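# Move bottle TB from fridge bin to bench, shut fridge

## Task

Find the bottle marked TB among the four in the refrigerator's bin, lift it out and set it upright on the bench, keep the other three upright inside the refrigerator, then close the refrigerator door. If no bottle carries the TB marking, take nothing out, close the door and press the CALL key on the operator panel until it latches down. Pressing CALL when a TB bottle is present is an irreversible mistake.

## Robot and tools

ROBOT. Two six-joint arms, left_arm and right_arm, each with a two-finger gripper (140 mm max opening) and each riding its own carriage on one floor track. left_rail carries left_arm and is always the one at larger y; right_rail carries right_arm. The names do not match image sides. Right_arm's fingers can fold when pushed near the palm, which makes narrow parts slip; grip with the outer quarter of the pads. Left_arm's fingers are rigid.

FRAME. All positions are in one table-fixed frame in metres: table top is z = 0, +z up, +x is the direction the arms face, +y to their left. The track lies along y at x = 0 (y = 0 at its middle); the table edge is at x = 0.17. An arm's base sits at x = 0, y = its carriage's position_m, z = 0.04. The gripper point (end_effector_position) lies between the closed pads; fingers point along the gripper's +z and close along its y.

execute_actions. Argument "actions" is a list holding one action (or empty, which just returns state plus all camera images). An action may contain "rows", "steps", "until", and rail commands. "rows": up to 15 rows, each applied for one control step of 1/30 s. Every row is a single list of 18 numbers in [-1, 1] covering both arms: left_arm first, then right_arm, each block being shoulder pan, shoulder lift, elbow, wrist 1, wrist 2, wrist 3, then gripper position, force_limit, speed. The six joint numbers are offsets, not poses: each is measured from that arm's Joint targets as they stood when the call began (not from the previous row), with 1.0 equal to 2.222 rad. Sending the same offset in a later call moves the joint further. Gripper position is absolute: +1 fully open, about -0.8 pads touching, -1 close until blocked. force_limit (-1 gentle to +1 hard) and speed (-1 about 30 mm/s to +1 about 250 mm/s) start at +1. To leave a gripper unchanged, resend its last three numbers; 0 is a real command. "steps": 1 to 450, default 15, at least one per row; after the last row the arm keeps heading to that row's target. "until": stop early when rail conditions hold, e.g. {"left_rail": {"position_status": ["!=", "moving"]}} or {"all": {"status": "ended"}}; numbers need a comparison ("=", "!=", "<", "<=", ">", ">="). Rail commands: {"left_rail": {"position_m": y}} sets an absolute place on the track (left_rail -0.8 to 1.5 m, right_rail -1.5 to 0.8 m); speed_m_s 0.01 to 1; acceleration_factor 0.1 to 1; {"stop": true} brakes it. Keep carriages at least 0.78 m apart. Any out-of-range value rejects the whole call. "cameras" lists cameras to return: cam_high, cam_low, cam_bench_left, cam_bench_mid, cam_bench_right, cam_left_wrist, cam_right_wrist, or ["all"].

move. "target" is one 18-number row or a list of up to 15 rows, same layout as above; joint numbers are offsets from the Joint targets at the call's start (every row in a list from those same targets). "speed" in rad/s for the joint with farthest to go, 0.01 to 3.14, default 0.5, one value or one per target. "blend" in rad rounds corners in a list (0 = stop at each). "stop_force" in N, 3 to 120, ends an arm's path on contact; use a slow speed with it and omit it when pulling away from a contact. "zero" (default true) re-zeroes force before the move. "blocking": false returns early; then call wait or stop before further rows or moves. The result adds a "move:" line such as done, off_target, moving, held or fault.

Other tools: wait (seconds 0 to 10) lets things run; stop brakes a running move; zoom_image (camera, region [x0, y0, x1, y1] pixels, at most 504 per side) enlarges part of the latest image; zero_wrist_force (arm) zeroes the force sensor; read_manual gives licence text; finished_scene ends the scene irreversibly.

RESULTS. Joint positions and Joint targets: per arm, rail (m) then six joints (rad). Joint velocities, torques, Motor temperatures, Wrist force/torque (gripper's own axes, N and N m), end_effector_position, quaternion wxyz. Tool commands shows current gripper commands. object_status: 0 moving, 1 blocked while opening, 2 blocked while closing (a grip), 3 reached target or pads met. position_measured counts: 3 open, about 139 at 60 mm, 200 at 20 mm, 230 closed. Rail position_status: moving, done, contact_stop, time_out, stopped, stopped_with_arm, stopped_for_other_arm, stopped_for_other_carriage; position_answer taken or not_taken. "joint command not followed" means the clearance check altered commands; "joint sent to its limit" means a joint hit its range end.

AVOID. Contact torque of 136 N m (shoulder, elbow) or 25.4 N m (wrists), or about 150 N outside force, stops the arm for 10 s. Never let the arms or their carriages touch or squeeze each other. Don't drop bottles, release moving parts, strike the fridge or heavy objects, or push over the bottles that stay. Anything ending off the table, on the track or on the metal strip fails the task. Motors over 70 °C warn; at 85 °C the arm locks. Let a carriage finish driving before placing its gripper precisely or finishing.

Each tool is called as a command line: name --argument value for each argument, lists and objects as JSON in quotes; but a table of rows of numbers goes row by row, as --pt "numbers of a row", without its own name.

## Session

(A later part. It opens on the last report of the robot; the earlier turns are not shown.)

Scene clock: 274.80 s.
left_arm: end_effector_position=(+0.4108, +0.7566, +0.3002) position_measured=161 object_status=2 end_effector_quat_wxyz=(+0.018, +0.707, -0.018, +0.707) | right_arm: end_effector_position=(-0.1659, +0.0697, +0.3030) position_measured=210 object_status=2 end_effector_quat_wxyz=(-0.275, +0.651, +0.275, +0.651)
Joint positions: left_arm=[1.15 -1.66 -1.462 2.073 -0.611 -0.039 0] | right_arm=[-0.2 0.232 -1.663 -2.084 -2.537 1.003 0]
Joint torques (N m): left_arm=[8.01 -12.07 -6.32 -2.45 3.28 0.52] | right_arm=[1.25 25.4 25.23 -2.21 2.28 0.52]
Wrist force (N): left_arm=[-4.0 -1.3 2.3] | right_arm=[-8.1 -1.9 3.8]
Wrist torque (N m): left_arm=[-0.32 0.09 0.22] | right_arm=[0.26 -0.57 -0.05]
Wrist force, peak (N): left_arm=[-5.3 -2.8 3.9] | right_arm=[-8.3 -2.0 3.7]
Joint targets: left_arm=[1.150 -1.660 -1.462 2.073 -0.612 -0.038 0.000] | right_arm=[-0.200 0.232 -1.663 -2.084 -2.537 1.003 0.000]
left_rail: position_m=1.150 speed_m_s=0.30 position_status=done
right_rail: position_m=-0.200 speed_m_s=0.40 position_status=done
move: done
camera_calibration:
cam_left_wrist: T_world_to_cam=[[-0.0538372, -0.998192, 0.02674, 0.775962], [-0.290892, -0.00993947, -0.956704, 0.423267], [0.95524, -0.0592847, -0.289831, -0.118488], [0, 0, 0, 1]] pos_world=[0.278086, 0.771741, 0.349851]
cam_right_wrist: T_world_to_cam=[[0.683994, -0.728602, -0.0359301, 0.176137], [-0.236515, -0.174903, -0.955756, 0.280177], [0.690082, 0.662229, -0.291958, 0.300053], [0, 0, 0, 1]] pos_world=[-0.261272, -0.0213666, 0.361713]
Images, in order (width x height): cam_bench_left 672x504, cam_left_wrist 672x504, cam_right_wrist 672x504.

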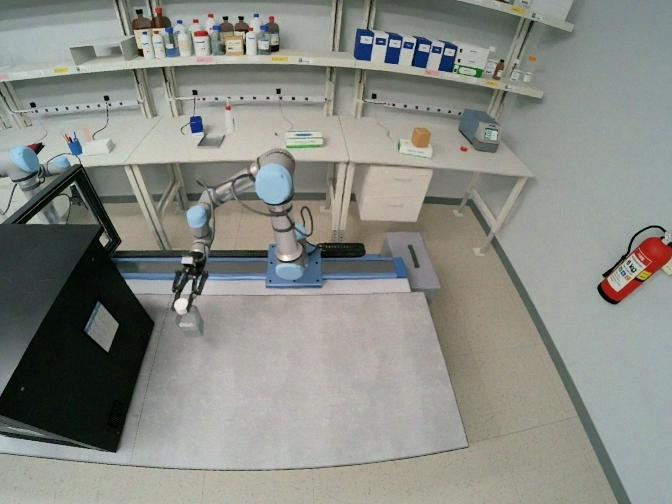

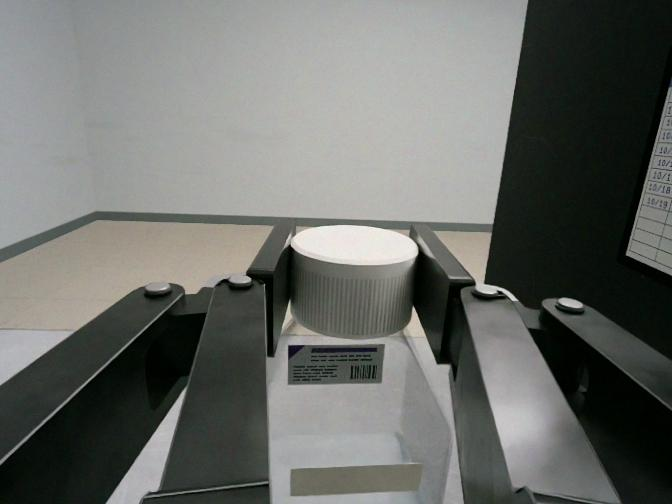

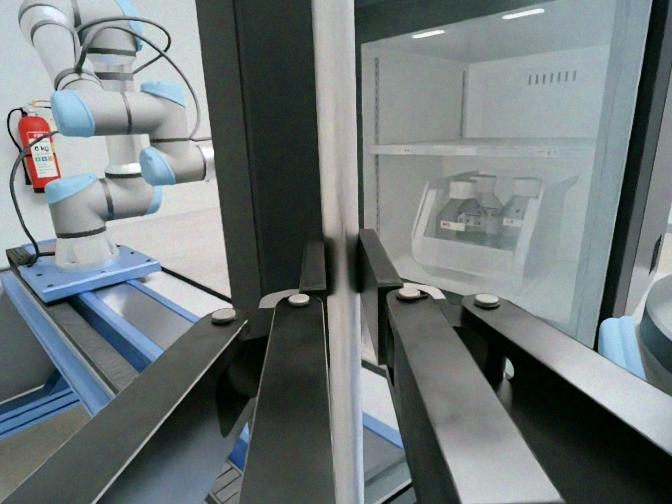

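move --pt "0 0.1121 0.0538 -0.1658 0 0 -1 1 -1 0 0 0 0 0 0 -1 0 -1" --pt "0 0.1286 0.0569 -0.1856 0 0 -1 1 -1 0 0 0 0 0 0 -1 0 -1" --speed '[0.2,0.03]' --stop_force 4 --cameras '["cam_left_wrist","cam_bench_left"]'

Scene clock: 280.03 s.
left_arm: end_effector_position=(+0.4109, +0.7565, +0.1677) position_measured=161 object_status=2 end_effector_quat_wxyz=(+0.018, +0.707, -0.018, +0.707) | right_arm: end_effector_position=(-0.1659, +0.0697, +0.3030) position_measured=210 object_status=2 end_effector_quat_wxyz=(-0.275, +0.651, +0.275, +0.651)
Joint positions: left_arm=[1.15 -1.66 -1.195 2.196 -1.002 -0.038 0] | right_arm=[-0.2 0.232 -1.663 -2.084 -2.537 1.003 0]
Joint torques (N m): left_arm=[3.39 -39.14 -25.77 2.35 2.82 1.92] | right_arm=[1.87 25.77 24.98 -2.18 2.3 0.71]
Wrist force (N): left_arm=[1.3 -1.1 2.0] | right_arm=[-7.8 -2.1 4.1]
Wrist torque (N m): left_arm=[-0.27 -0.13 0.26] | right_arm=[0.24 -0.63 -0.05]
Wrist force, peak (N): left_arm=[24.8 -1.3 5.9] | right_arm=[-8.2 -2.0 4.1]
Joint targets: left_arm=[1.150 -1.660 -1.195 2.196 -1.002 -0.038 0.000] | right_arm=[-0.200 0.232 -1.663 -2.084 -2.537 1.003 0.000]
left_rail: position_m=1.150 speed_m_s=0.30 position_status=done
right_rail: position_m=-0.200 speed_m_s=0.40 position_status=done
move: contact (left_arm); path passed 1 of 2 targets; left_arm: the wrist 1 is farthest, 0.023 rad from its target
camera_calibration:
cam_left_wrist: T_world_to_cam=[[-0.053742, -0.998198, 0.0267105, 0.779395], [-0.290891, -0.00993896, -0.956705, 0.296531], [0.955246, -0.059185, -0.289833, -0.157071], [0, 0, 0, 1]] pos_world=[0.278186, 0.771641, 0.217351]
Images, in order (width x height): cam_bench_left 672x504, cam_left_wrist 672x504.

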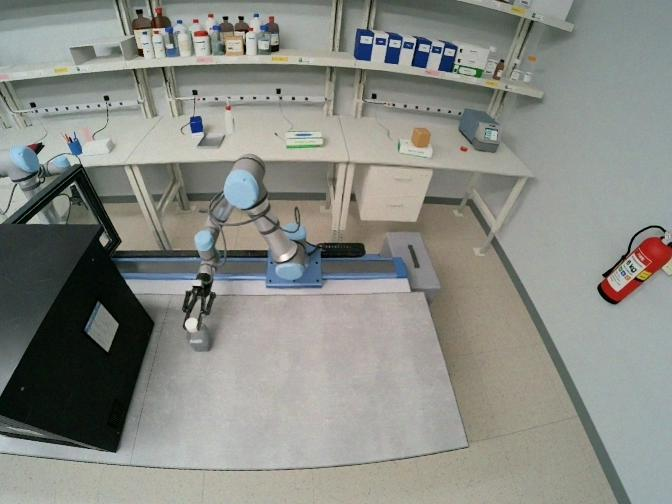

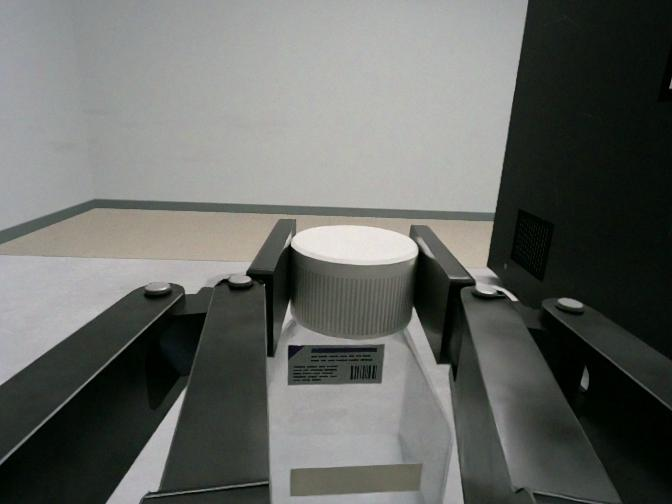

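execute_actions --actions '[{"rows":[[0,0,0,0,0,0,-0.1,0,-1,0,0,0,0,0,0,-1,0,-1]],"steps":30}]' --cameras '["cam_left_wrist","cam_bench_left"]'

Scene clock: 281.73 s.
left_arm: end_effector_position=(+0.4109, +0.7565, +0.1677) position_measured=141 object_status=3 end_effector_quat_wxyz=(+0.018, +0.707, -0.018, +0.707) | right_arm: end_effector_position=(-0.1659, +0.0697, +0.3030) position_measured=210 object_status=2 end_effector_quat_wxyz=(-0.275, +0.651, +0.275, +0.651)
Joint positions: left_arm=[1.15 -1.66 -1.195 2.196 -1.002 -0.038 0] | right_arm=[-0.2 0.232 -1.663 -2.084 -2.537 1.003 0]
Joint torques (N m): left_arm=[2.62 -36.83 -26.21 2.3 2.95 1.95] | right_arm=[2.14 25.48 25.41 -2.16 2.3 0.73]
Wrist force (N): left_arm=[0.5 -1.1 1.2] | right_arm=[-8.1 -2.0 3.8]
Wrist torque (N m): left_arm=[-0.26 -0.05 0.19] | right_arm=[0.25 -0.57 -0.05]
Wrist force, peak (N): left_arm=[2.3 -1.0 2.3] | right_arm=[-8.3 -2.2 4.0]
Joint targets: left_arm=[1.150 -1.660 -1.195 2.196 -1.002 -0.038 0.000] | right_arm=[-0.200 0.232 -1.663 -2.084 -2.537 1.003 0.000]
left_rail: position_m=1.150 speed_m_s=0.30 position_status=done
right_rail: position_m=-0.200 speed_m_s=0.40 position_status=done
camera_calibration:
cam_left_wrist: T_world_to_cam=[[-0.0537124, -0.998197, 0.0268059, 0.779365], [-0.290896, -0.0100386, -0.956702, 0.296609], [0.955246, -0.0591845, -0.289832, -0.157071], [0, 0, 0, 1]] pos_world=[0.278185, 0.771641, 0.217351]
Images, in order (width x height): cam_bench_left 672x504, cam_left_wrist 672x504.

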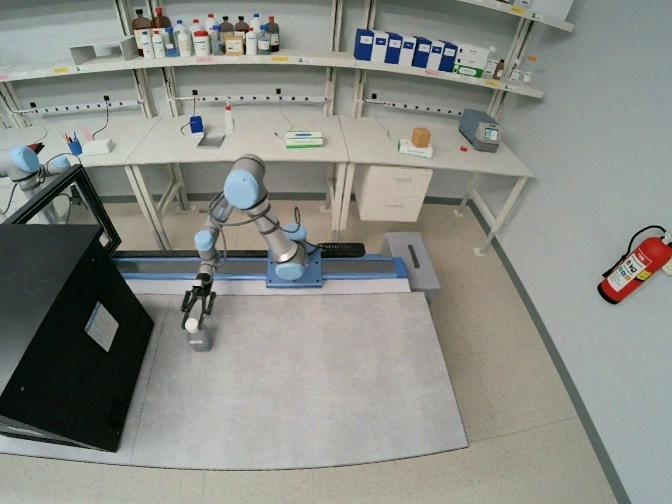

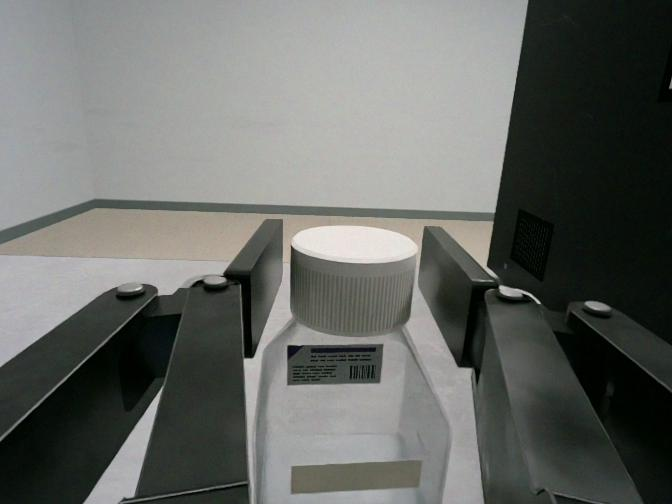

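move --pt "-0.1452 -0.0092 0.0162 -0.0065 -0.1458 0 -0.1 0 -1 0 0 0 0 0 0 -1 0 -1" --pt "-0.2119 -0.0032 0.0060 -0.0023 -0.2125 0 -0.1 0 -1 0 0 0 0 0 0 -1 0 -1" --speed '[0.15,0.4]' --blend '[0.05,0]'

move --target '[-0.0050,-0.2327,-0.1080,0.1185,-0.0304,0.1906,1,0,-0.5,0,0,0,0,0,0,-1,0,-1]' --speed 0.6 --cameras '["cam_bench_left"]'

execute_actions --actions '[{"left_rail":{"position_m":0.709,"speed_m_s":0.4,"acceleration_factor":0.5},"steps":150,"until":{"left_rail":{"position_status":["!=","moving"]}}}]' --cameras '["cam_left_wrist"]'

Scene clock: 288.60 s.
left_arm: end_effector_position=(+0.2314, +0.7568, +0.1676) position_measured=141 object_status=3 end_effector_quat_wxyz=(+0.017, +0.707, -0.018, +0.707) | right_arm: end_effector_position=(-0.1659, +0.0697, +0.3030) position_measured=210 object_status=2 end_effector_quat_wxyz=(-0.275, +0.651, +0.275, +0.651)
Joint positions: left_arm=[1.15 -2.13 -1.202 2.21 -1.007 -0.51 0] | right_arm=[-0.2 0.232 -1.663 -2.084 -2.537 1.003 0]
Joint torques (N m): left_arm=[-8.92 -14.12 -26.21 3.52 -2.84 1.82] | right_arm=[3.09 25.88 24.53 -2.29 2.3 0.92]
Wrist force (N): left_arm=[0.4 -1.0 1.5] | right_arm=[-8.1 -2.0 4.0]
Wrist torque (N m): left_arm=[-0.23 -0.01 0.15] | right_arm=[0.25 -0.57 -0.05]
Wrist force, peak (N): left_arm=[0.2 -1.1 2.2] | right_arm=[-8.4 -2.2 4.0]
Joint targets: left_arm=[1.150 -2.130 -1.202 2.210 -1.007 -0.511 0.000] | right_arm=[-0.200 0.232 -1.663 -2.084 -2.537 1.003 0.000]
left_rail: position_m=1.150 speed_m_s=0.30 position_status=done
right_rail: position_m=-0.200 speed_m_s=0.40 position_status=done
move: done

Scene clock: 290.20 s.
left_arm: end_effector_position=(+0.2154, +0.7566, +0.3571) position_measured=3 object_status=3 end_effector_quat_wxyz=(+0.014, +0.793, -0.020, +0.609) | right_arm: end_effector_position=(-0.1659, +0.0697, +0.3030) position_measured=210 object_status=2 end_effector_quat_wxyz=(-0.275, +0.651, +0.275, +0.651)
Joint positions: left_arm=[1.15 -2.142 -1.718 1.97 -0.744 -0.578 0.424] | right_arm=[-0.2 0.232 -1.663 -2.084 -2.537 1.003 0]
Joint torques (N m): left_arm=[-8.36 -27.13 -37.74 1.92 -1.7 2.34] | right_arm=[3.21 25.42 24.5 -2.22 2.39 0.93]
Wrist force (N): left_arm=[0.4 -0.6 1.6] | right_arm=[-7.9 -2.0 4.0]
Wrist torque (N m): left_arm=[-0.24 0.04 0.02] | right_arm=[0.24 -0.60 -0.05]
Wrist force, peak (N): left_arm=[2.8 -1.1 1.1] | right_arm=[-8.2 -1.8 3.9]
Joint targets: left_arm=[1.150 -2.142 -1.719 1.970 -0.744 -0.578 0.424] | right_arm=[-0.200 0.232 -1.663 -2.084 -2.537 1.003 0.000]
left_rail: position_m=1.150 speed_m_s=0.30 position_status=done
right_rail: position_m=-0.200 speed_m_s=0.40 position_status=done
move: done
Images, in order (width x height): cam_bench_left 672x504.

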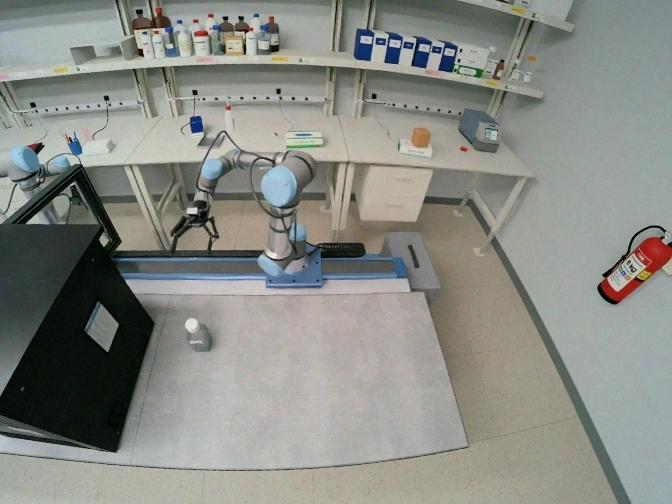

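Scene clock: 292.83 s.
left_arm: end_effector_position=(+0.2155, +0.3156, +0.3572) position_measured=3 object_status=3 end_effector_quat_wxyz=(+0.015, +0.793, -0.020, +0.609) | right_arm: end_effector_position=(-0.1659, +0.0697, +0.3030) position_measured=210 object_status=2 end_effector_quat_wxyz=(-0.275, +0.651, +0.275, +0.651)
Joint positions: left_arm=[0.709 -2.142 -1.719 1.97 -0.744 -0.578 0.424] | right_arm=[-0.2 0.232 -1.663 -2.084 -2.537 1.003 0]
Joint torques (N m): left_arm=[-5.51 -24.35 -32.25 0.7 -1.28 2.2] | right_arm=[3.12 25.98 24.85 -2.28 2.25 1.04]
Wrist force (N): left_arm=[0.4 -0.6 1.5] | right_arm=[-7.9 -2.0 3.8]
Wrist torque (N m): left_arm=[-0.23 0.02 0.02] | right_arm=[0.24 -0.61 -0.05]
Wrist force, peak (N): left_arm=[0.5 -1.3 1.7] | right_arm=[-8.2 -2.1 3.9]
Joint targets: left_arm=[0.709 -2.142 -1.719 1.970 -0.744 -0.578 0.424] | right_arm=[-0.200 0.232 -1.663 -2.084 -2.537 1.003 0.000]
Tool commands: left_gripper/position=+1.0 left_gripper/force_limit=+0.0 left_gripper/speed=-0.5 right_gripper/position=-1.0 right_gripper/force_limit=+0.0 right_gripper/speed=-1.0
left_rail: position_m=0.709 speed_m_s=0.40 position_status=done
right_rail: position_m=-0.200 speed_m_s=0.40 position_status=done
camera_calibration:
cam_left_wrist: T_world_to_cam=[[-0.0456296, -0.998626, 0.0257684, 0.322448], [-0.527975, 0.00221032, -0.849257, 0.425556], [0.848033, -0.0523563, -0.527351, 0.164286], [0, 0, 0, 1]] pos_world=[0.100076, 0.329666, 0.439733]
Images, in order (width x height): cam_left_wrist 672x504.

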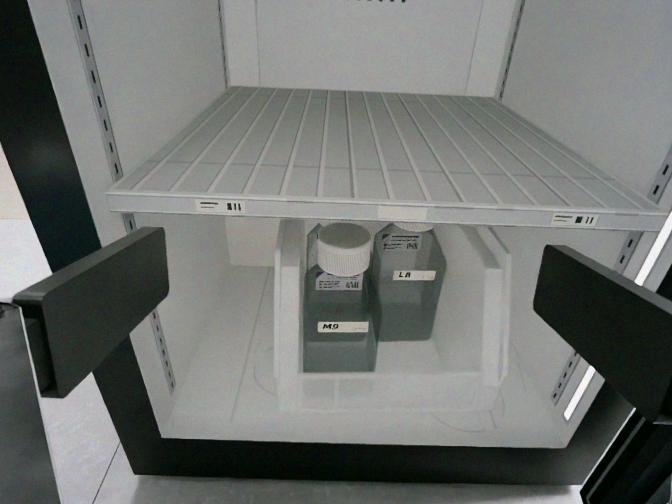

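zoom_image --camera "cam_left_wrist" --region '[290, 210, 460, 380]'

Scaled by 2.965 from the camera's 672x504 image, which has a finer 960x720 frame.

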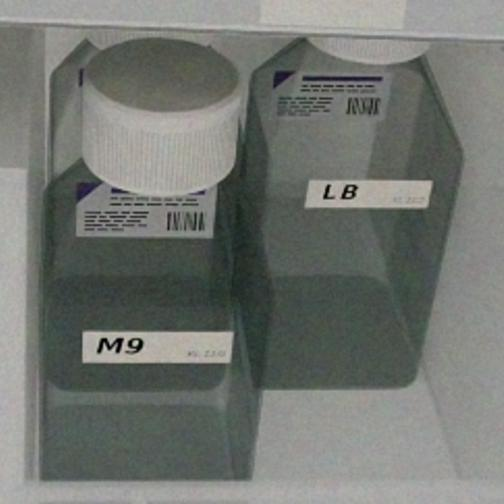

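execute_actions --actions '[{"left_rail":{"position_m":0.825,"speed_m_s":0.3,"acceleration_factor":0.5},"steps":150,"until":{"left_rail":{"position_status":["!=","moving"]}}}]' --cameras '["cam_left_wrist"]'

zoom_image --camera "cam_left_wrist" --region '[370, 210, 540, 380]'

Scene clock: 297.07 s.
left_arm: end_effector_position=(+0.2155, +0.4316, +0.3572) position_measured=3 object_status=3 end_effector_quat_wxyz=(+0.015, +0.793, -0.020, +0.609) | right_arm: end_effector_position=(-0.1659, +0.0697, +0.3030) position_measured=210 object_status=2 end_effector_quat_wxyz=(-0.275, +0.651, +0.275, +0.651)
Joint positions: left_arm=[0.825 -2.142 -1.719 1.97 -0.744 -0.578 0.424] | right_arm=[-0.2 0.232 -1.663 -2.084 -2.537 1.003 0]
Joint torques (N m): left_arm=[0.94 -23.36 -20.03 -1.56 -0.77 1.79] | right_arm=[4.03 25.89 24.46 -2.23 2.32 1.16]
Wrist force (N): left_arm=[0.3 -0.7 1.7] | right_arm=[-7.8 -2.1 3.8]
Wrist torque (N m): left_arm=[-0.24 0.05 0.03] | right_arm=[0.21 -0.62 -0.06]
Wrist force, peak (N): left_arm=[0.5 -1.2 1.6] | right_arm=[-8.2 -2.2 4.0]
Joint targets: left_arm=[0.825 -2.142 -1.719 1.970 -0.744 -0.578 0.424] | right_arm=[-0.200 0.232 -1.663 -2.084 -2.537 1.003 0.000]
Tool commands: left_gripper/position=+1.0 left_gripper/force_limit=+0.0 left_gripper/speed=-0.5 right_gripper/position=-1.0 right_gripper/force_limit=+0.0 right_gripper/speed=-1.0
left_rail: position_m=0.825 speed_m_s=0.30 position_status=done
right_rail: position_m=-0.200 speed_m_s=0.40 position_status=done
camera_calibration:
cam_left_wrist: T_world_to_cam=[[-0.0456296, -0.998626, 0.0257684, 0.438289], [-0.527975, 0.00221032, -0.849257, 0.425299], [0.848033, -0.0523563, -0.527351, 0.17036], [0, 0, 0, 1]] pos_world=[0.100076, 0.445666, 0.439733]
Images, in order (width x height): cam_left_wrist 672x504.

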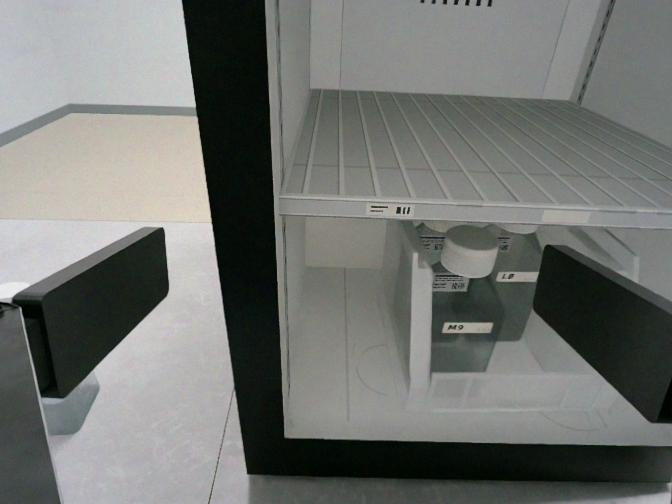

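Scaled by 2.965 from the camera's 672x504 image, which has a finer 960x720 frame.

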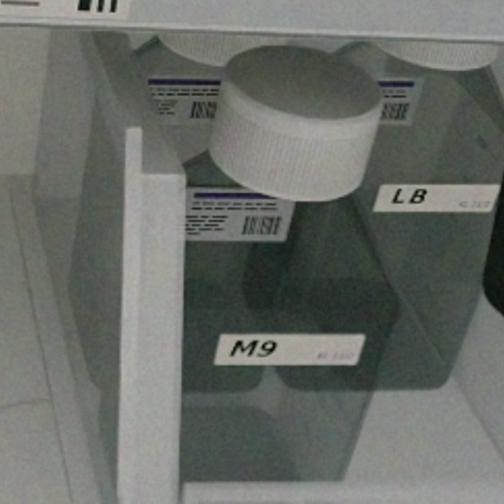

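execute_actions --actions '[{"left_rail":{"position_m":0.819,"speed_m_s":0.05},"steps":30,"until":{"left_rail":{"position_status":["!=","moving"]}}}]'

move --target '[0.1264,0.1313,-0.0117,-0.2816,0.1023,0.1789,-0.16,0,-0.5,0,0,0,0,0,0,-1,0,-1]' --speed 0.4 --cameras '["cam_left_wrist"]'

Scene clock: 301.07 s.
left_arm: end_effector_position=(+0.2155, +0.4256, +0.3572) position_measured=3 object_status=3 end_effector_quat_wxyz=(+0.015, +0.793, -0.020, +0.609) | right_arm: end_effector_position=(-0.1659, +0.0697, +0.3030) position_measured=210 object_status=2 end_effector_quat_wxyz=(-0.275, +0.651, +0.275, +0.651)
Joint positions: left_arm=[0.819 -2.142 -1.719 1.97 -0.744 -0.578 0.424] | right_arm=[-0.2 0.232 -1.663 -2.084 -2.537 1.003 0]
Joint torques (N m): left_arm=[5.24 -21.77 -12.02 -2.41 -0.38 1.25] | right_arm=[4.75 25.15 24.1 -2.25 2.31 1.22]
Wrist force (N): left_arm=[0.3 -0.7 1.6] | right_arm=[-7.8 -2.0 4.0]
Wrist torque (N m): left_arm=[-0.25 0.05 0.02] | right_arm=[0.24 -0.61 -0.05]
Wrist force, peak (N): left_arm=[0.2 -1.5 1.4] | right_arm=[-8.2 -2.0 3.8]
Joint targets: left_arm=[0.819 -2.142 -1.719 1.970 -0.744 -0.578 0.424] | right_arm=[-0.200 0.232 -1.663 -2.084 -2.537 1.003 0.000]
Tool commands: left_gripper/position=+1.0 left_gripper/force_limit=+0.0 left_gripper/speed=-0.5 right_gripper/position=-1.0 right_gripper/force_limit=+0.0 right_gripper/speed=-1.0
left_rail: position_m=0.819 speed_m_s=0.05 position_status=done
right_rail: position_m=-0.200 speed_m_s=0.40 position_status=done

Scene clock: 303.30 s.
left_arm: end_effector_position=(+0.2914, +0.3077, +0.2833) position_measured=149 object_status=3 end_effector_quat_wxyz=(+0.016, +0.793, -0.021, +0.609) | right_arm: end_effector_position=(-0.1659, +0.0697, +0.3030) position_measured=210 object_status=2 end_effector_quat_wxyz=(-0.275, +0.651, +0.275, +0.651)
Joint positions: left_arm=[0.819 -1.861 -1.427 1.944 -1.369 -0.351 0.821] | right_arm=[-0.2 0.232 -1.663 -2.084 -2.537 1.003 0]
Joint torques (N m): left_arm=[6.57 -14.44 -37.41 -3.64 5.1 2.38] | right_arm=[4.94 25.52 23.95 -2.25 2.36 1.23]
Wrist force (N): left_arm=[0.1 -1.0 1.9] | right_arm=[-7.7 -2.3 3.8]
Wrist torque (N m): left_arm=[-0.25 0.10 0.07] | right_arm=[0.18 -0.65 -0.05]
Wrist force, peak (N): left_arm=[-0.1 -0.4 2.4] | right_arm=[-8.2 -2.1 3.9]
Joint targets: left_arm=[0.819 -1.861 -1.427 1.944 -1.369 -0.351 0.821] | right_arm=[-0.200 0.232 -1.663 -2.084 -2.537 1.003 0.000]
left_rail: position_m=0.819 speed_m_s=0.05 position_status=done
right_rail: position_m=-0.200 speed_m_s=0.40 position_status=done
move: done
camera_calibration:
cam_left_wrist: T_world_to_cam=[[-0.0498917, -0.998388, 0.0270709, 0.320823], [-0.528427, 0.00338711, -0.848972, 0.4025], [0.847511, -0.0566616, -0.527744, 0.0619713], [0, 0, 0, 1]] pos_world=[0.176177, 0.322454, 0.365732]
Images, in order (width x height): cam_left_wrist 672x504.

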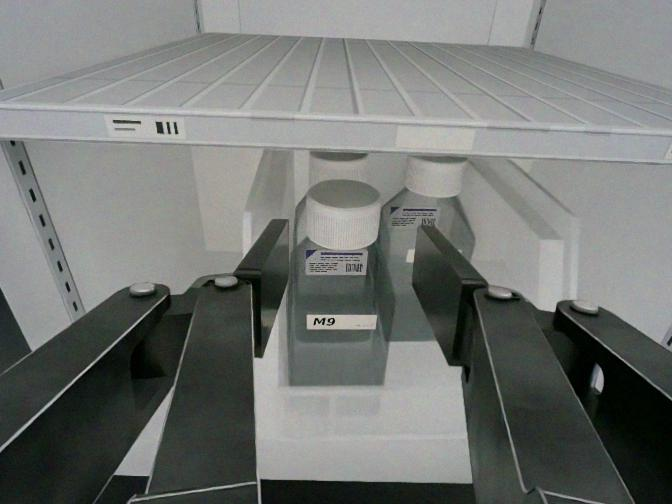

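zoom_image --camera "cam_left_wrist" --region '[230, 130, 480, 400]'

Scaled by 1.867 from the camera's 672x504 image, which has a finer 960x720 frame.

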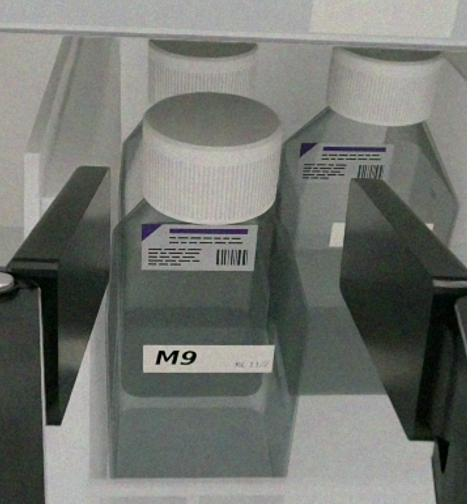

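move --pt "0.0625 0.0211 0.0431 -0.2305 0.0324 0.1745 -0.16 0 -0.5 0 0 0 0 0 0 -1 0 -1" --pt "0.1064 0.0632 0.0586 -0.4450 0.0401 0.3372 -0.16 0 -0.5 0 0 0 0 0 0 -1 0 -1" --speed 0.2 --blend '[0.05,0]' --stop_force 8 --cameras '["cam_left_wrist"]'

Scene clock: 312.37 s.
left_arm: end_effector_position=(+0.4067, +0.3008, +0.2521) position_measured=149 object_status=3 end_effector_quat_wxyz=(+0.016, +0.793, -0.021, +0.609) | right_arm: end_effector_position=(-0.1659, +0.0697, +0.3030) position_measured=210 object_status=2 end_effector_quat_wxyz=(-0.275, +0.651, +0.275, +0.651)
Joint positions: left_arm=[0.819 -1.624 -1.287 2.074 -2.358 -0.262 1.571] | right_arm=[-0.2 0.232 -1.663 -2.084 -2.537 1.003 0]
Joint torques (N m): left_arm=[6.17 -18.62 -6.24 -5.24 5.51 2.43] | right_arm=[5.64 25.29 23.98 -2.3 2.24 1.35]
Wrist force (N): left_arm=[0.1 -1.8 1.1] | right_arm=[-8.0 -2.0 3.9]
Wrist torque (N m): left_arm=[-0.23 0.10 0.06] | right_arm=[0.23 -0.62 -0.05]
Wrist force, peak (N): left_arm=[-0.2 -2.0 1.2] | right_arm=[-8.6 -1.7 3.9]
Joint targets: left_arm=[0.819 -1.624 -1.287 2.074 -2.358 -0.262 1.571] | right_arm=[-0.200 0.232 -1.663 -2.084 -2.537 1.003 0.000]
left_rail: position_m=0.819 speed_m_s=0.05 position_status=done
right_rail: position_m=-0.200 speed_m_s=0.40 position_status=done
move: done
camera_calibration:
cam_left_wrist: T_world_to_cam=[[-0.0497031, -0.998394, 0.0271877, 0.32034], [-0.528365, 0.00318387, -0.849012, 0.437023], [0.847561, -0.0565635, -0.527674, -0.0526778], [0, 0, 0, 1]] pos_world=[0.291477, 0.315454, 0.334532]
Images, in order (width x height): cam_left_wrist 672x504.

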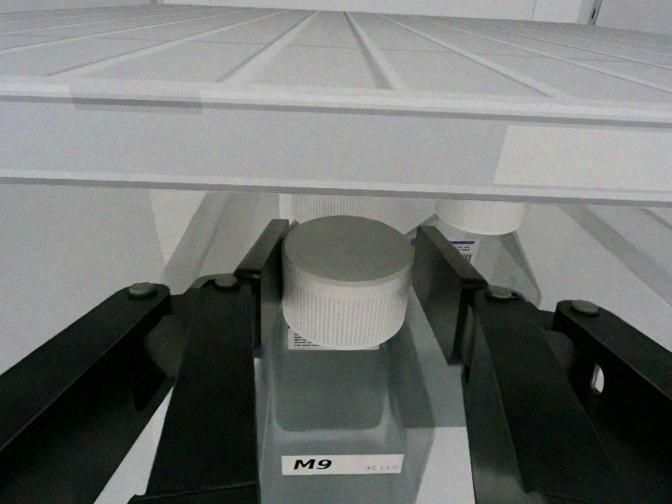

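execute_actions --actions '[{"rows":[[0,0,0,0,0,0,-1,1,-1,0,0,0,0,0,0,-1,0,-1]],"steps":55}]'

move --pt "-0.0066 -0.0162 0.0030 0.0133 0 0 -1 1 -1 0 0 0 0 0 0 -1 0 -1" --pt "-0.0454 0.0330 0.0704 -0.1033 0.1178 0 -1 1 -1 0 0 0 0 0 0 -1 0 -1" --speed '[0.06,0.12]' --blend '[0.005,0]' --cameras '["cam_left_wrist"]'

Scene clock: 314.97 s.
left_arm: end_effector_position=(+0.4067, +0.3008, +0.2520) position_measured=161 object_status=2 end_effector_quat_wxyz=(+0.016, +0.793, -0.021, +0.609) | right_arm: end_effector_position=(-0.1659, +0.0697, +0.3030) position_measured=210 object_status=2 end_effector_quat_wxyz=(-0.275, +0.651, +0.275, +0.651)
Joint positions: left_arm=[0.819 -1.624 -1.287 2.074 -2.358 -0.262 1.571] | right_arm=[-0.2 0.232 -1.663 -2.084 -2.537 1.003 0]
Joint torques (N m): left_arm=[2.89 -30.7 -13.65 -4.51 3.97 0.94] | right_arm=[5.55 25.84 23.87 -2.37 2.3 1.3]
Wrist force (N): left_arm=[-1.0 -1.2 0.8] | right_arm=[-7.9 -1.9 4.2]
Wrist torque (N m): left_arm=[-0.21 0.12 0.04] | right_arm=[0.23 -0.62 -0.05]
Wrist force, peak (N): left_arm=[-3.1 -0.7 1.7] | right_arm=[-8.4 -2.1 4.0]
Joint targets: left_arm=[0.819 -1.624 -1.287 2.074 -2.358 -0.262 1.571] | right_arm=[-0.200 0.232 -1.663 -2.084 -2.537 1.003 0.000]
left_rail: position_m=0.819 speed_m_s=0.05 position_status=done
right_rail: position_m=-0.200 speed_m_s=0.40 position_status=done

Scene clock: 318.23 s.
left_arm: end_effector_position=(+0.3693, +0.3014, +0.2670) position_measured=161 object_status=2 end_effector_quat_wxyz=(+0.054, +0.705, -0.055, +0.705) | right_arm: end_effector_position=(-0.1659, +0.0697, +0.3030) position_measured=210 object_status=2 end_effector_quat_wxyz=(-0.275, +0.651, +0.275, +0.651)
Joint positions: left_arm=[0.819 -1.725 -1.213 2.23 -2.587 0 1.571] | right_arm=[-0.2 0.232 -1.663 -2.084 -2.537 1.003 0]
Joint torques (N m): left_arm=[-9.6 -19.27 -2.09 -5.71 7.02 -1.55] | right_arm=[6.21 25.04 24.03 -2.4 2.24 1.28]
Wrist force (N): left_arm=[-4.0 -1.0 1.2] | right_arm=[-7.6 -2.0 3.8]
Wrist torque (N m): left_arm=[-0.23 -0.04 0.05] | right_arm=[0.25 -0.58 -0.05]
Wrist force, peak (N): left_arm=[-4.7 -1.0 2.5] | right_arm=[-8.4 -1.7 4.0]
Joint targets: left_arm=[0.819 -1.725 -1.213 2.230 -2.588 0.000 1.571] | right_arm=[-0.200 0.232 -1.663 -2.084 -2.537 1.003 0.000]
left_rail: position_m=0.819 speed_m_s=0.05 position_status=done
right_rail: position_m=-0.200 speed_m_s=0.40 position_status=done
move: done
camera_calibration:
cam_left_wrist: T_world_to_cam=[[-0.157073, -0.987218, 0.0269761, 0.354918], [-0.290692, 0.0201116, -0.956605, 0.36579], [0.943836, -0.158099, -0.290136, -0.0813139], [0, 0, 0, 1]] pos_world=[0.238827, 0.33017, 0.31675]
Images, in order (width x height): cam_left_wrist 672x504.

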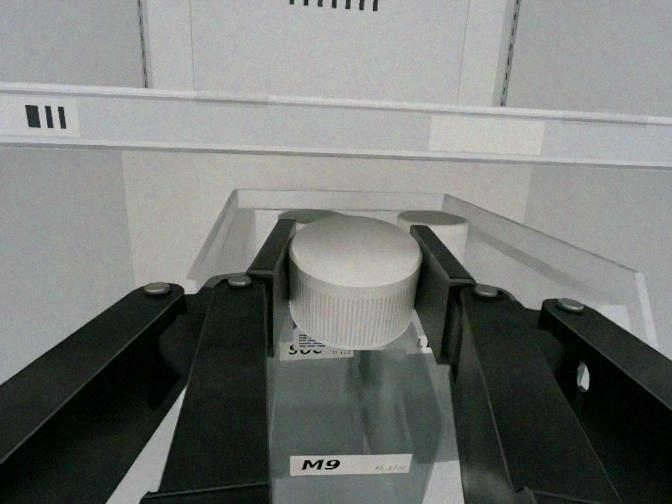

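zoom_image --camera "cam_left_wrist" --region '[270, 320, 440, 420]'

Scaled by 2.965 from the camera's 672x504 image, which has a finer 960x720 frame.

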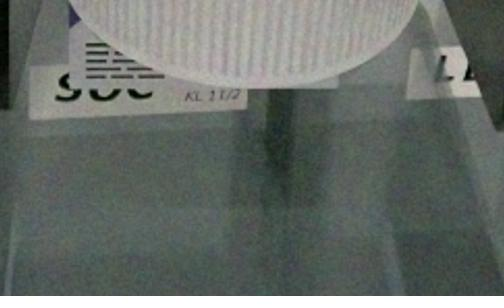

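execute_actions --actions '[]' --cameras '["cam_bench_left","cam_low"]'

zoom_image --camera "cam_bench_left" --region '[170, 300, 230, 360]'

zoom_image --camera "cam_low" --region '[480, 250, 672, 504]'

Scene clock: 319.53 s.
left_arm: end_effector_position=(+0.3692, +0.3014, +0.2670) position_measured=161 object_status=2 end_effector_quat_wxyz=(+0.055, +0.705, -0.055, +0.705) | right_arm: end_effector_position=(-0.1659, +0.0697, +0.3030) position_measured=210 object_status=2 end_effector_quat_wxyz=(-0.275, +0.651, +0.275, +0.651)
Joint positions: left_arm=[0.819 -1.725 -1.213 2.23 -2.588 0 1.571] | right_arm=[-0.2 0.232 -1.663 -2.084 -2.537 1.003 0]
Joint velocities: within noise
Joint torques (N m): left_arm=[-8.84 -19.7 -2.85 -5.35 6.87 -1.76] | right_arm=[6.12 24.91 24.07 -2.3 2.28 1.2]
Motor temperatures (°C): left_arm=[34 27 34 32 36 36] | right_arm=[33 38 35 39 45 35]
Wrist force (N): left_arm=[-4.1 -1.0 1.2] | right_arm=[-7.7 -2.1 3.8]
Wrist torque (N m): left_arm=[-0.24 -0.02 0.05] | right_arm=[0.24 -0.57 -0.05]
Wrist force, peak (N): left_arm=[-4.1 -1.2 1.3] | right_arm=[-7.8 -2.0 4.0]
Joint targets: left_arm=[0.819 -1.725 -1.213 2.230 -2.588 0.000 1.571] | right_arm=[-0.200 0.232 -1.663 -2.084 -2.537 1.003 0.000]
Tool commands: left_gripper/position=-1.0 left_gripper/force_limit=+1.0 left_gripper/speed=-1.0 right_gripper/position=-1.0 right_gripper/force_limit=+0.0 right_gripper/speed=-1.0
left_rail: position_m=0.819 speed_m_s=0.05 position_status=done
right_rail: position_m=-0.200 speed_m_s=0.40 position_status=done
Images, in order (width x height): cam_low 672x504, cam_bench_left 672x504.

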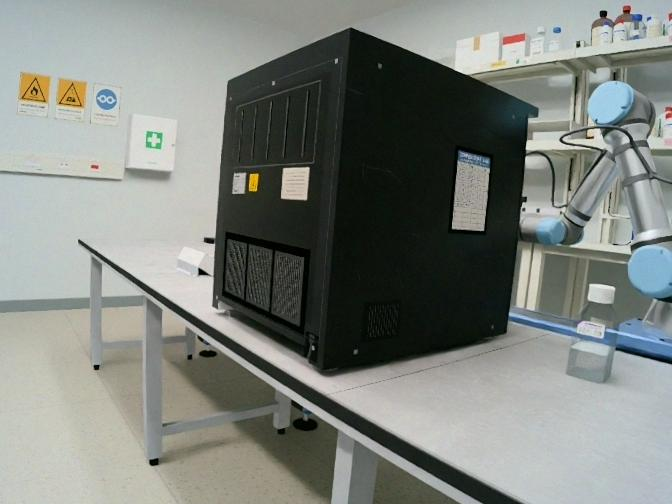

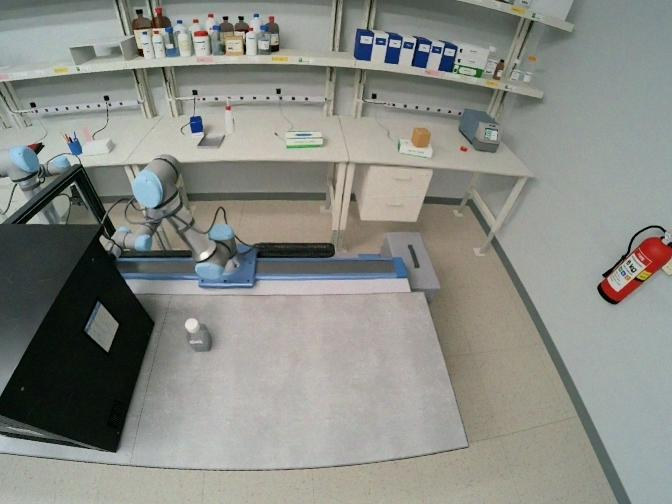

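Scaled by 8.400 from the camera's 672x504 image, which has a finer 960x720 frame.

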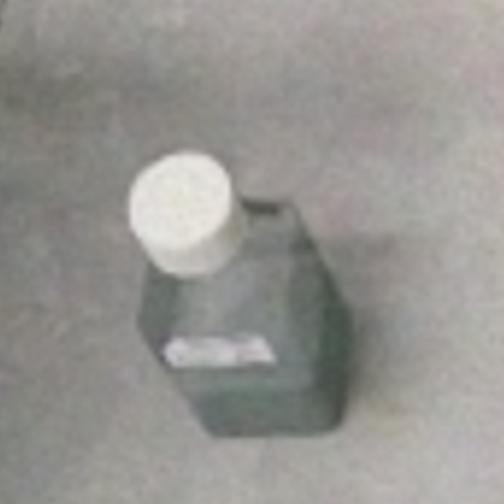

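Scaled by 1.984 from the camera's 672x504 image, which has a finer 960x720 frame.

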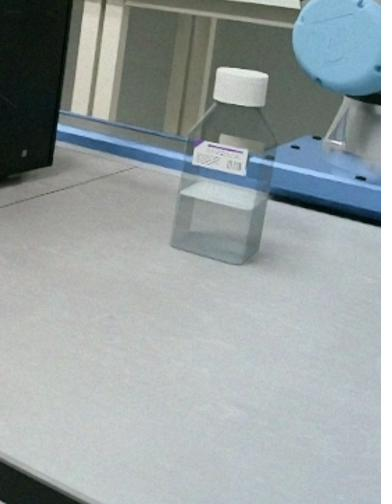

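zoom_image --camera "cam_low" --region '[565, 280, 625, 390]'

Scaled by 4.582 from the camera's 672x504 image, which has a finer 960x720 frame.

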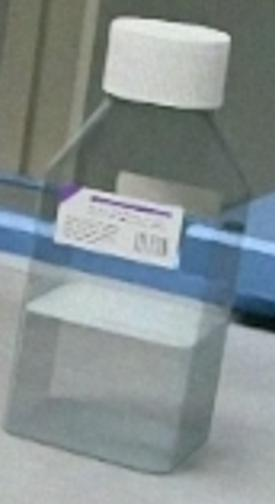

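move --pt "0.0388 -0.0492 -0.0674 0.1166 -0.1178 0 -1 1 -1 0 0 0 0 0 0 -1 0 -1" --pt "0.0444 -0.0345 -0.0697 0.1044 -0.1178 0 -1 1 -1 0 0 0 0 0 0 -1 0 -1" --speed '[0.15,0.04]' --blend '[0.005,0]' --cameras '["cam_left_wrist"]'

Scene clock: 329.23 s.
left_arm: end_effector_position=(+0.4055, +0.3008, +0.2530) position_measured=161 object_status=2 end_effector_quat_wxyz=(+0.017, +0.793, -0.022, +0.609) | right_arm: end_effector_position=(-0.1659, +0.0697, +0.3030) position_measured=210 object_status=2 end_effector_quat_wxyz=(-0.275, +0.651, +0.275, +0.651)
Joint positions: left_arm=[0.819 -1.627 -1.29 2.075 -2.355 -0.262 1.571] | right_arm=[-0.2 0.232 -1.663 -2.084 -2.537 1.003 0]
Joint torques (N m): left_arm=[5.92 -21.01 -36.88 -5.62 0.98 -1.89] | right_arm=[6.87 25.27 23.78 -2.4 2.26 1.05]
Wrist force (N): left_arm=[-4.5 -1.1 2.1] | right_arm=[-7.6 -2.0 3.9]
Wrist torque (N m): left_arm=[-0.25 0.25 0.06] | right_arm=[0.25 -0.61 -0.05]
Wrist force, peak (N): left_arm=[-4.7 -1.0 2.6] | right_arm=[-7.9 -2.3 3.9]
Joint targets: left_arm=[0.819 -1.627 -1.290 2.075 -2.356 -0.262 1.571] | right_arm=[-0.200 0.232 -1.663 -2.084 -2.537 1.003 0.000]
left_rail: position_m=0.819 speed_m_s=0.05 position_status=done
right_rail: position_m=-0.200 speed_m_s=0.40 position_status=done
move: done
camera_calibration:
cam_left_wrist: T_world_to_cam=[[-0.0520988, -0.998288, 0.0265736, 0.321417], [-0.52832, 0.00497155, -0.849031, 0.436667], [0.847445, -0.0582729, -0.527675, -0.0505437], [0, 0, 0, 1]] pos_world=[0.290279, 0.31575, 0.335532]
Images, in order (width x height): cam_left_wrist 672x504.

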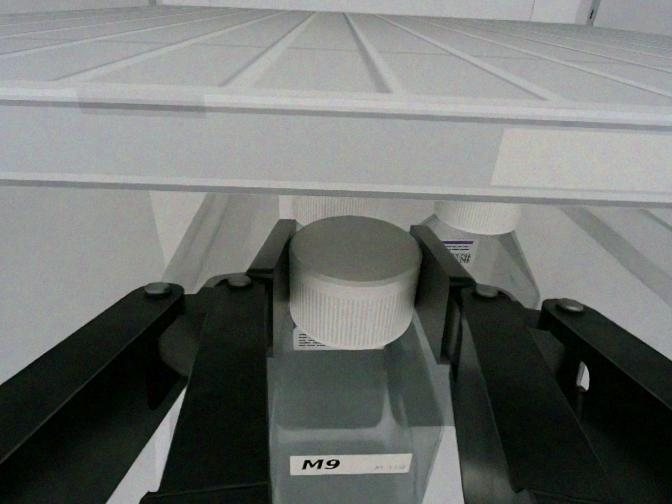

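move --target '[0,0.0034,0.0016,-0.0050,0,0,-1,1,-1,0,0,0,0,0,0,-1,0,-1]' --speed 0.02 --stop_force 3

execute_actions --actions '[{"rows":[[0,0,0,0,0,0,-0.16,0,-1,0,0,0,0,0,0,-1,0,-1]],"steps":30}]' --cameras '["cam_left_wrist"]'

Scene clock: 331.60 s.
left_arm: end_effector_position=(+0.4056, +0.3007, +0.2521) position_measured=161 object_status=2 end_effector_quat_wxyz=(+0.017, +0.793, -0.022, +0.609) | right_arm: end_effector_position=(-0.1659, +0.0697, +0.3030) position_measured=210 object_status=2 end_effector_quat_wxyz=(-0.275, +0.651, +0.275, +0.651)
Joint positions: left_arm=[0.819 -1.627 -1.288 2.076 -2.358 -0.262 1.571] | right_arm=[-0.2 0.232 -1.663 -2.084 -2.537 1.003 0]
Joint torques (N m): left_arm=[6.13 -42.07 -35.45 -0.91 1.01 -1.8] | right_arm=[6.73 25.44 23.5 -2.48 2.33 0.99]
Wrist force (N): left_arm=[-1.0 -1.3 0.6] | right_arm=[-7.7 -1.7 3.8]
Wrist torque (N m): left_arm=[-0.25 0.13 0.03] | right_arm=[0.25 -0.63 -0.05]
Wrist force, peak (N): left_arm=[4.7 -2.2 -1.6] | right_arm=[-8.8 -1.5 4.4]
Joint targets: left_arm=[0.819 -1.627 -1.288 2.076 -2.358 -0.262 1.571] | right_arm=[-0.200 0.232 -1.663 -2.084 -2.537 1.003 0.000]
left_rail: position_m=0.819 speed_m_s=0.05 position_status=done
right_rail: position_m=-0.200 speed_m_s=0.40 position_status=done
move: contact (left_arm)

Scene clock: 332.80 s.
left_arm: end_effector_position=(+0.4056, +0.3007, +0.2521) position_measured=149 object_status=3 end_effector_quat_wxyz=(+0.017, +0.793, -0.022, +0.609) | right_arm: end_effector_position=(-0.1659, +0.0697, +0.3030) position_measured=210 object_status=2 end_effector_quat_wxyz=(-0.275, +0.651, +0.275, +0.651)
Joint positions: left_arm=[0.819 -1.627 -1.288 2.076 -2.358 -0.262 1.571] | right_arm=[-0.2 0.232 -1.663 -2.084 -2.537 1.003 0]
Joint torques (N m): left_arm=[6.04 -38.75 -31.86 -1.92 0.98 -1.79] | right_arm=[6.82 25.08 23.09 -2.41 2.31 0.96]
Wrist force (N): left_arm=[0.2 -1.0 1.2] | right_arm=[-8.2 -2.0 3.8]
Wrist torque (N m): left_arm=[-0.24 0.09 0.05] | right_arm=[0.25 -0.55 -0.06]
Wrist force, peak (N): left_arm=[-2.5 -0.9 1.4] | right_arm=[-8.3 -1.9 4.0]
Joint targets: left_arm=[0.819 -1.627 -1.288 2.076 -2.358 -0.262 1.571] | right_arm=[-0.200 0.232 -1.663 -2.084 -2.537 1.003 0.000]
left_rail: position_m=0.819 speed_m_s=0.05 position_status=done
right_rail: position_m=-0.200 speed_m_s=0.40 position_status=done
camera_calibration:
cam_left_wrist: T_world_to_cam=[[-0.0519702, -0.998285, 0.0269647, 0.321076], [-0.528339, 0.00457215, -0.849021, 0.436085], [0.847441, -0.0583703, -0.52767, -0.0510848], [0, 0, 0, 1]] pos_world=[0.290378, 0.31555, 0.334632]
Images, in order (width x height): cam_left_wrist 672x504.

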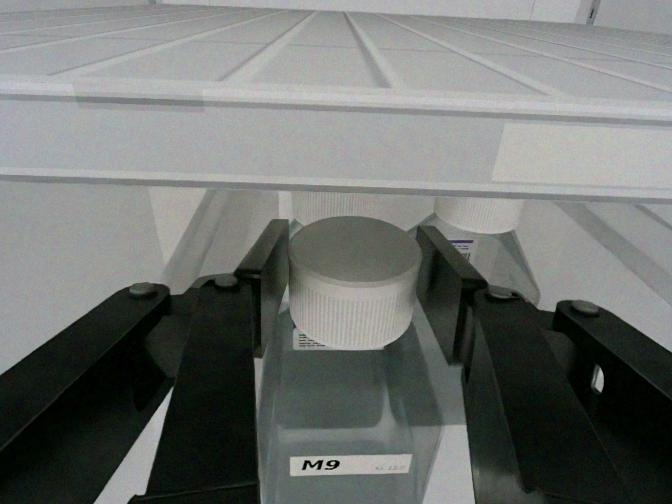

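move --pt "-0.0429 -0.0416 -0.0163 0.2143 -0.0076 -0.1627 -0.16 0 -1 0 0 0 0 0 0 -1 0 -1" --pt "-0.1054 -0.0627 -0.0594 0.4448 -0.0400 -0.3372 -0.16 0 -1 0 0 0 0 0 0 -1 0 -1" --speed 0.25 --blend '[0.05,0]'

execute_actions --actions '[{"left_rail":{"position_m":0.92,"speed_m_s":0.3,"acceleration_factor":0.4},"steps":60,"until":{"left_rail":{"position_status":["!=","moving"]}}}]' --cameras '["cam_left_wrist"]'

Scene clock: 338.30 s.
left_arm: end_effector_position=(+0.2915, +0.3077, +0.2834) position_measured=149 object_status=3 end_effector_quat_wxyz=(+0.017, +0.793, -0.021, +0.609) | right_arm: end_effector_position=(-0.1659, +0.0697, +0.3030) position_measured=210 object_status=2 end_effector_quat_wxyz=(-0.275, +0.651, +0.275, +0.651)
Joint positions: left_arm=[0.819 -1.861 -1.427 1.944 -1.37 -0.351 0.821] | right_arm=[-0.2 0.232 -1.663 -2.084 -2.537 1.003 0]
Joint torques (N m): left_arm=[-9.02 -38 -37.55 0.8 -0.89 -2.09] | right_arm=[7.04 25.32 23.31 -2.5 2.2 0.89]
Wrist force (N): left_arm=[0.0 -1.0 1.8] | right_arm=[-7.9 -2.0 3.8]
Wrist torque (N m): left_arm=[-0.23 0.13 0.18] | right_arm=[0.24 -0.61 -0.05]
Wrist force, peak (N): left_arm=[0.4 -1.3 1.8] | right_arm=[-8.3 -1.9 4.0]
Joint targets: left_arm=[0.819 -1.861 -1.427 1.944 -1.370 -0.351 0.821] | right_arm=[-0.200 0.232 -1.663 -2.084 -2.537 1.003 0.000]
left_rail: position_m=0.819 speed_m_s=0.05 position_status=done
right_rail: position_m=-0.200 speed_m_s=0.40 position_status=done
move: done

Scene clock: 339.83 s.
left_arm: end_effector_position=(+0.2915, +0.4087, +0.2834) position_measured=149 object_status=3 end_effector_quat_wxyz=(+0.017, +0.793, -0.021, +0.609) | right_arm: end_effector_position=(-0.1659, +0.0697, +0.3030) position_measured=210 object_status=2 end_effector_quat_wxyz=(-0.275, +0.651, +0.275, +0.651)
Joint positions: left_arm=[0.92 -1.861 -1.427 1.944 -1.37 -0.351 0.821] | right_arm=[-0.2 0.232 -1.663 -2.084 -2.537 1.003 0]
Joint torques (N m): left_arm=[-7.2 -33.1 -32.11 0.24 -0.69 -2.3] | right_arm=[7.59 25.61 23.27 -2.41 2.21 0.8]
Wrist force (N): left_arm=[0.1 -1.0 1.5] | right_arm=[-7.9 -2.1 4.0]
Wrist torque (N m): left_arm=[-0.23 0.11 0.18] | right_arm=[0.23 -0.63 -0.05]
Wrist force, peak (N): left_arm=[0.3 -1.5 1.9] | right_arm=[-8.3 -1.9 4.0]
Joint targets: left_arm=[0.920 -1.861 -1.427 1.944 -1.370 -0.351 0.821] | right_arm=[-0.200 0.232 -1.663 -2.084 -2.537 1.003 0.000]
Tool commands: left_gripper/position=-0.16 left_gripper/force_limit=+0.0 left_gripper/speed=-1.0 right_gripper/position=-1.0 right_gripper/force_limit=+0.0 right_gripper/speed=-1.0
left_rail: position_m=0.920 speed_m_s=0.30 position_status=done
right_rail: position_m=-0.200 speed_m_s=0.40 position_status=done
camera_calibration:
cam_left_wrist: T_world_to_cam=[[-0.0499366, -0.998362, 0.0279346, 0.421339], [-0.528458, 0.00267857, -0.848955, 0.40268], [0.847489, -0.0571562, -0.527726, 0.0679212], [0, 0, 0, 1]] pos_world=[0.176277, 0.423453, 0.365931]
Images, in order (width x height): cam_left_wrist 672x504.

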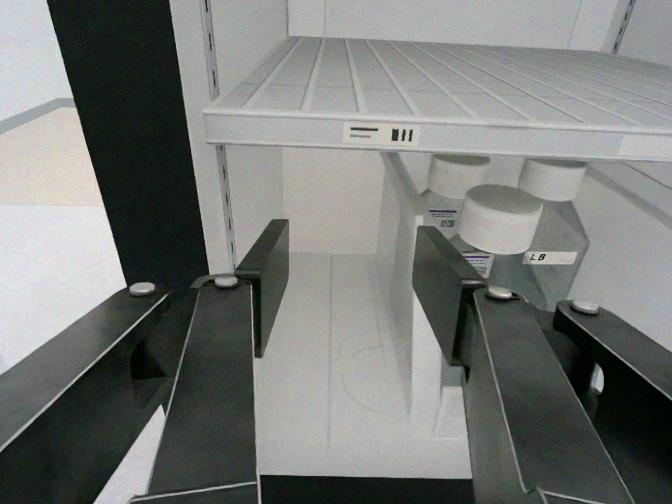

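execute_actions --actions '[{"left_rail":{"position_m":0.8085,"speed_m_s":0.3,"acceleration_factor":0.4},"steps":60,"until":{"left_rail":{"position_status":["!=","moving"]}}}]'

move --target '[-0.0559,0.0705,0.1238,0.1897,-0.0061,-0.3695,-1,-1,-0.5,0,0,0,0,0,0,-1,0,-1]' --speed 0.4 --cameras '["cam_left_wrist"]'

Scene clock: 344.57 s.
left_arm: end_effector_position=(+0.2915, +0.2972, +0.2834) position_measured=149 object_status=3 end_effector_quat_wxyz=(+0.017, +0.793, -0.021, +0.609) | right_arm: end_effector_position=(-0.1659, +0.0697, +0.3030) position_measured=210 object_status=2 end_effector_quat_wxyz=(-0.275, +0.651, +0.275, +0.651)
Joint positions: left_arm=[0.809 -1.861 -1.427 1.944 -1.37 -0.351 0.821] | right_arm=[-0.2 0.232 -1.663 -2.084 -2.537 1.003 0]
Joint torques (N m): left_arm=[-0.8 -20.43 -15.61 -2.1 0.37 -2.23] | right_arm=[7.25 25.54 22.9 -2.5 2.27 0.71]
Wrist force (N): left_arm=[0.2 -1.1 1.6] | right_arm=[-7.8 -1.9 4.1]
Wrist torque (N m): left_arm=[-0.26 0.08 0.18] | right_arm=[0.26 -0.64 -0.05]
Wrist force, peak (N): left_arm=[0.1 -1.7 1.7] | right_arm=[-8.3 -2.1 4.1]
Joint targets: left_arm=[0.809 -1.861 -1.427 1.944 -1.370 -0.351 0.821] | right_arm=[-0.200 0.232 -1.663 -2.084 -2.537 1.003 0.000]
Tool commands: left_gripper/position=-0.16 left_gripper/force_limit=+0.0 left_gripper/speed=-1.0 right_gripper/position=-1.0 right_gripper/force_limit=+0.0 right_gripper/speed=-1.0
left_rail: position_m=0.809 position_m_goal=0.808 speed_m_s=0.30 position_status=done
right_rail: position_m=-0.200 speed_m_s=0.40 position_status=done

Scene clock: 347.27 s.
left_arm: end_effector_position=(+0.2902, +0.4149, +0.1902) position_measured=232 object_status=3 end_effector_quat_wxyz=(+0.018, +0.707, -0.018, +0.707) | right_arm: end_effector_position=(-0.1659, +0.0697, +0.3030) position_measured=210 object_status=2 end_effector_quat_wxyz=(-0.275, +0.651, +0.275, +0.651)
Joint positions: left_arm=[0.808 -1.985 -1.271 2.219 -0.949 -0.364 0.001] | right_arm=[-0.2 0.232 -1.663 -2.084 -2.537 1.003 0]
Joint torques (N m): left_arm=[-9.06 -13.59 1.08 3.12 -2.64 -2.48] | right_arm=[7.54 25.31 22.67 -2.47 2.21 0.67]
Wrist force (N): left_arm=[0.1 -1.0 1.3] | right_arm=[-7.8 -1.9 3.9]
Wrist torque (N m): left_arm=[-0.20 0.06 0.16] | right_arm=[0.26 -0.64 -0.06]
Wrist force, peak (N): left_arm=[0.2 -1.1 2.0] | right_arm=[-8.3 -2.2 3.9]
Joint targets: left_arm=[0.809 -1.985 -1.271 2.219 -0.948 -0.364 0.000] | right_arm=[-0.200 0.232 -1.663 -2.084 -2.537 1.003 0.000]
left_rail: position_m=0.808 speed_m_s=0.30 position_status=done
right_rail: position_m=-0.200 speed_m_s=0.40 position_status=done
move: done
camera_calibration:
cam_left_wrist: T_world_to_cam=[[-0.0532693, -0.998218, 0.0268879, 0.431213], [-0.291113, -0.0102327, -0.956634, 0.279791], [0.955204, -0.0587866, -0.290049, -0.0555523], [0, 0, 0, 1]] pos_world=[0.157485, 0.430042, 0.23995]
Images, in order (width x height): cam_left_wrist 672x504.

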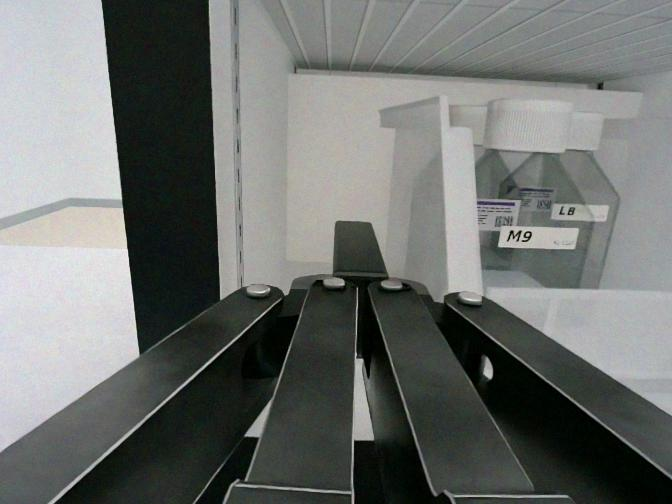

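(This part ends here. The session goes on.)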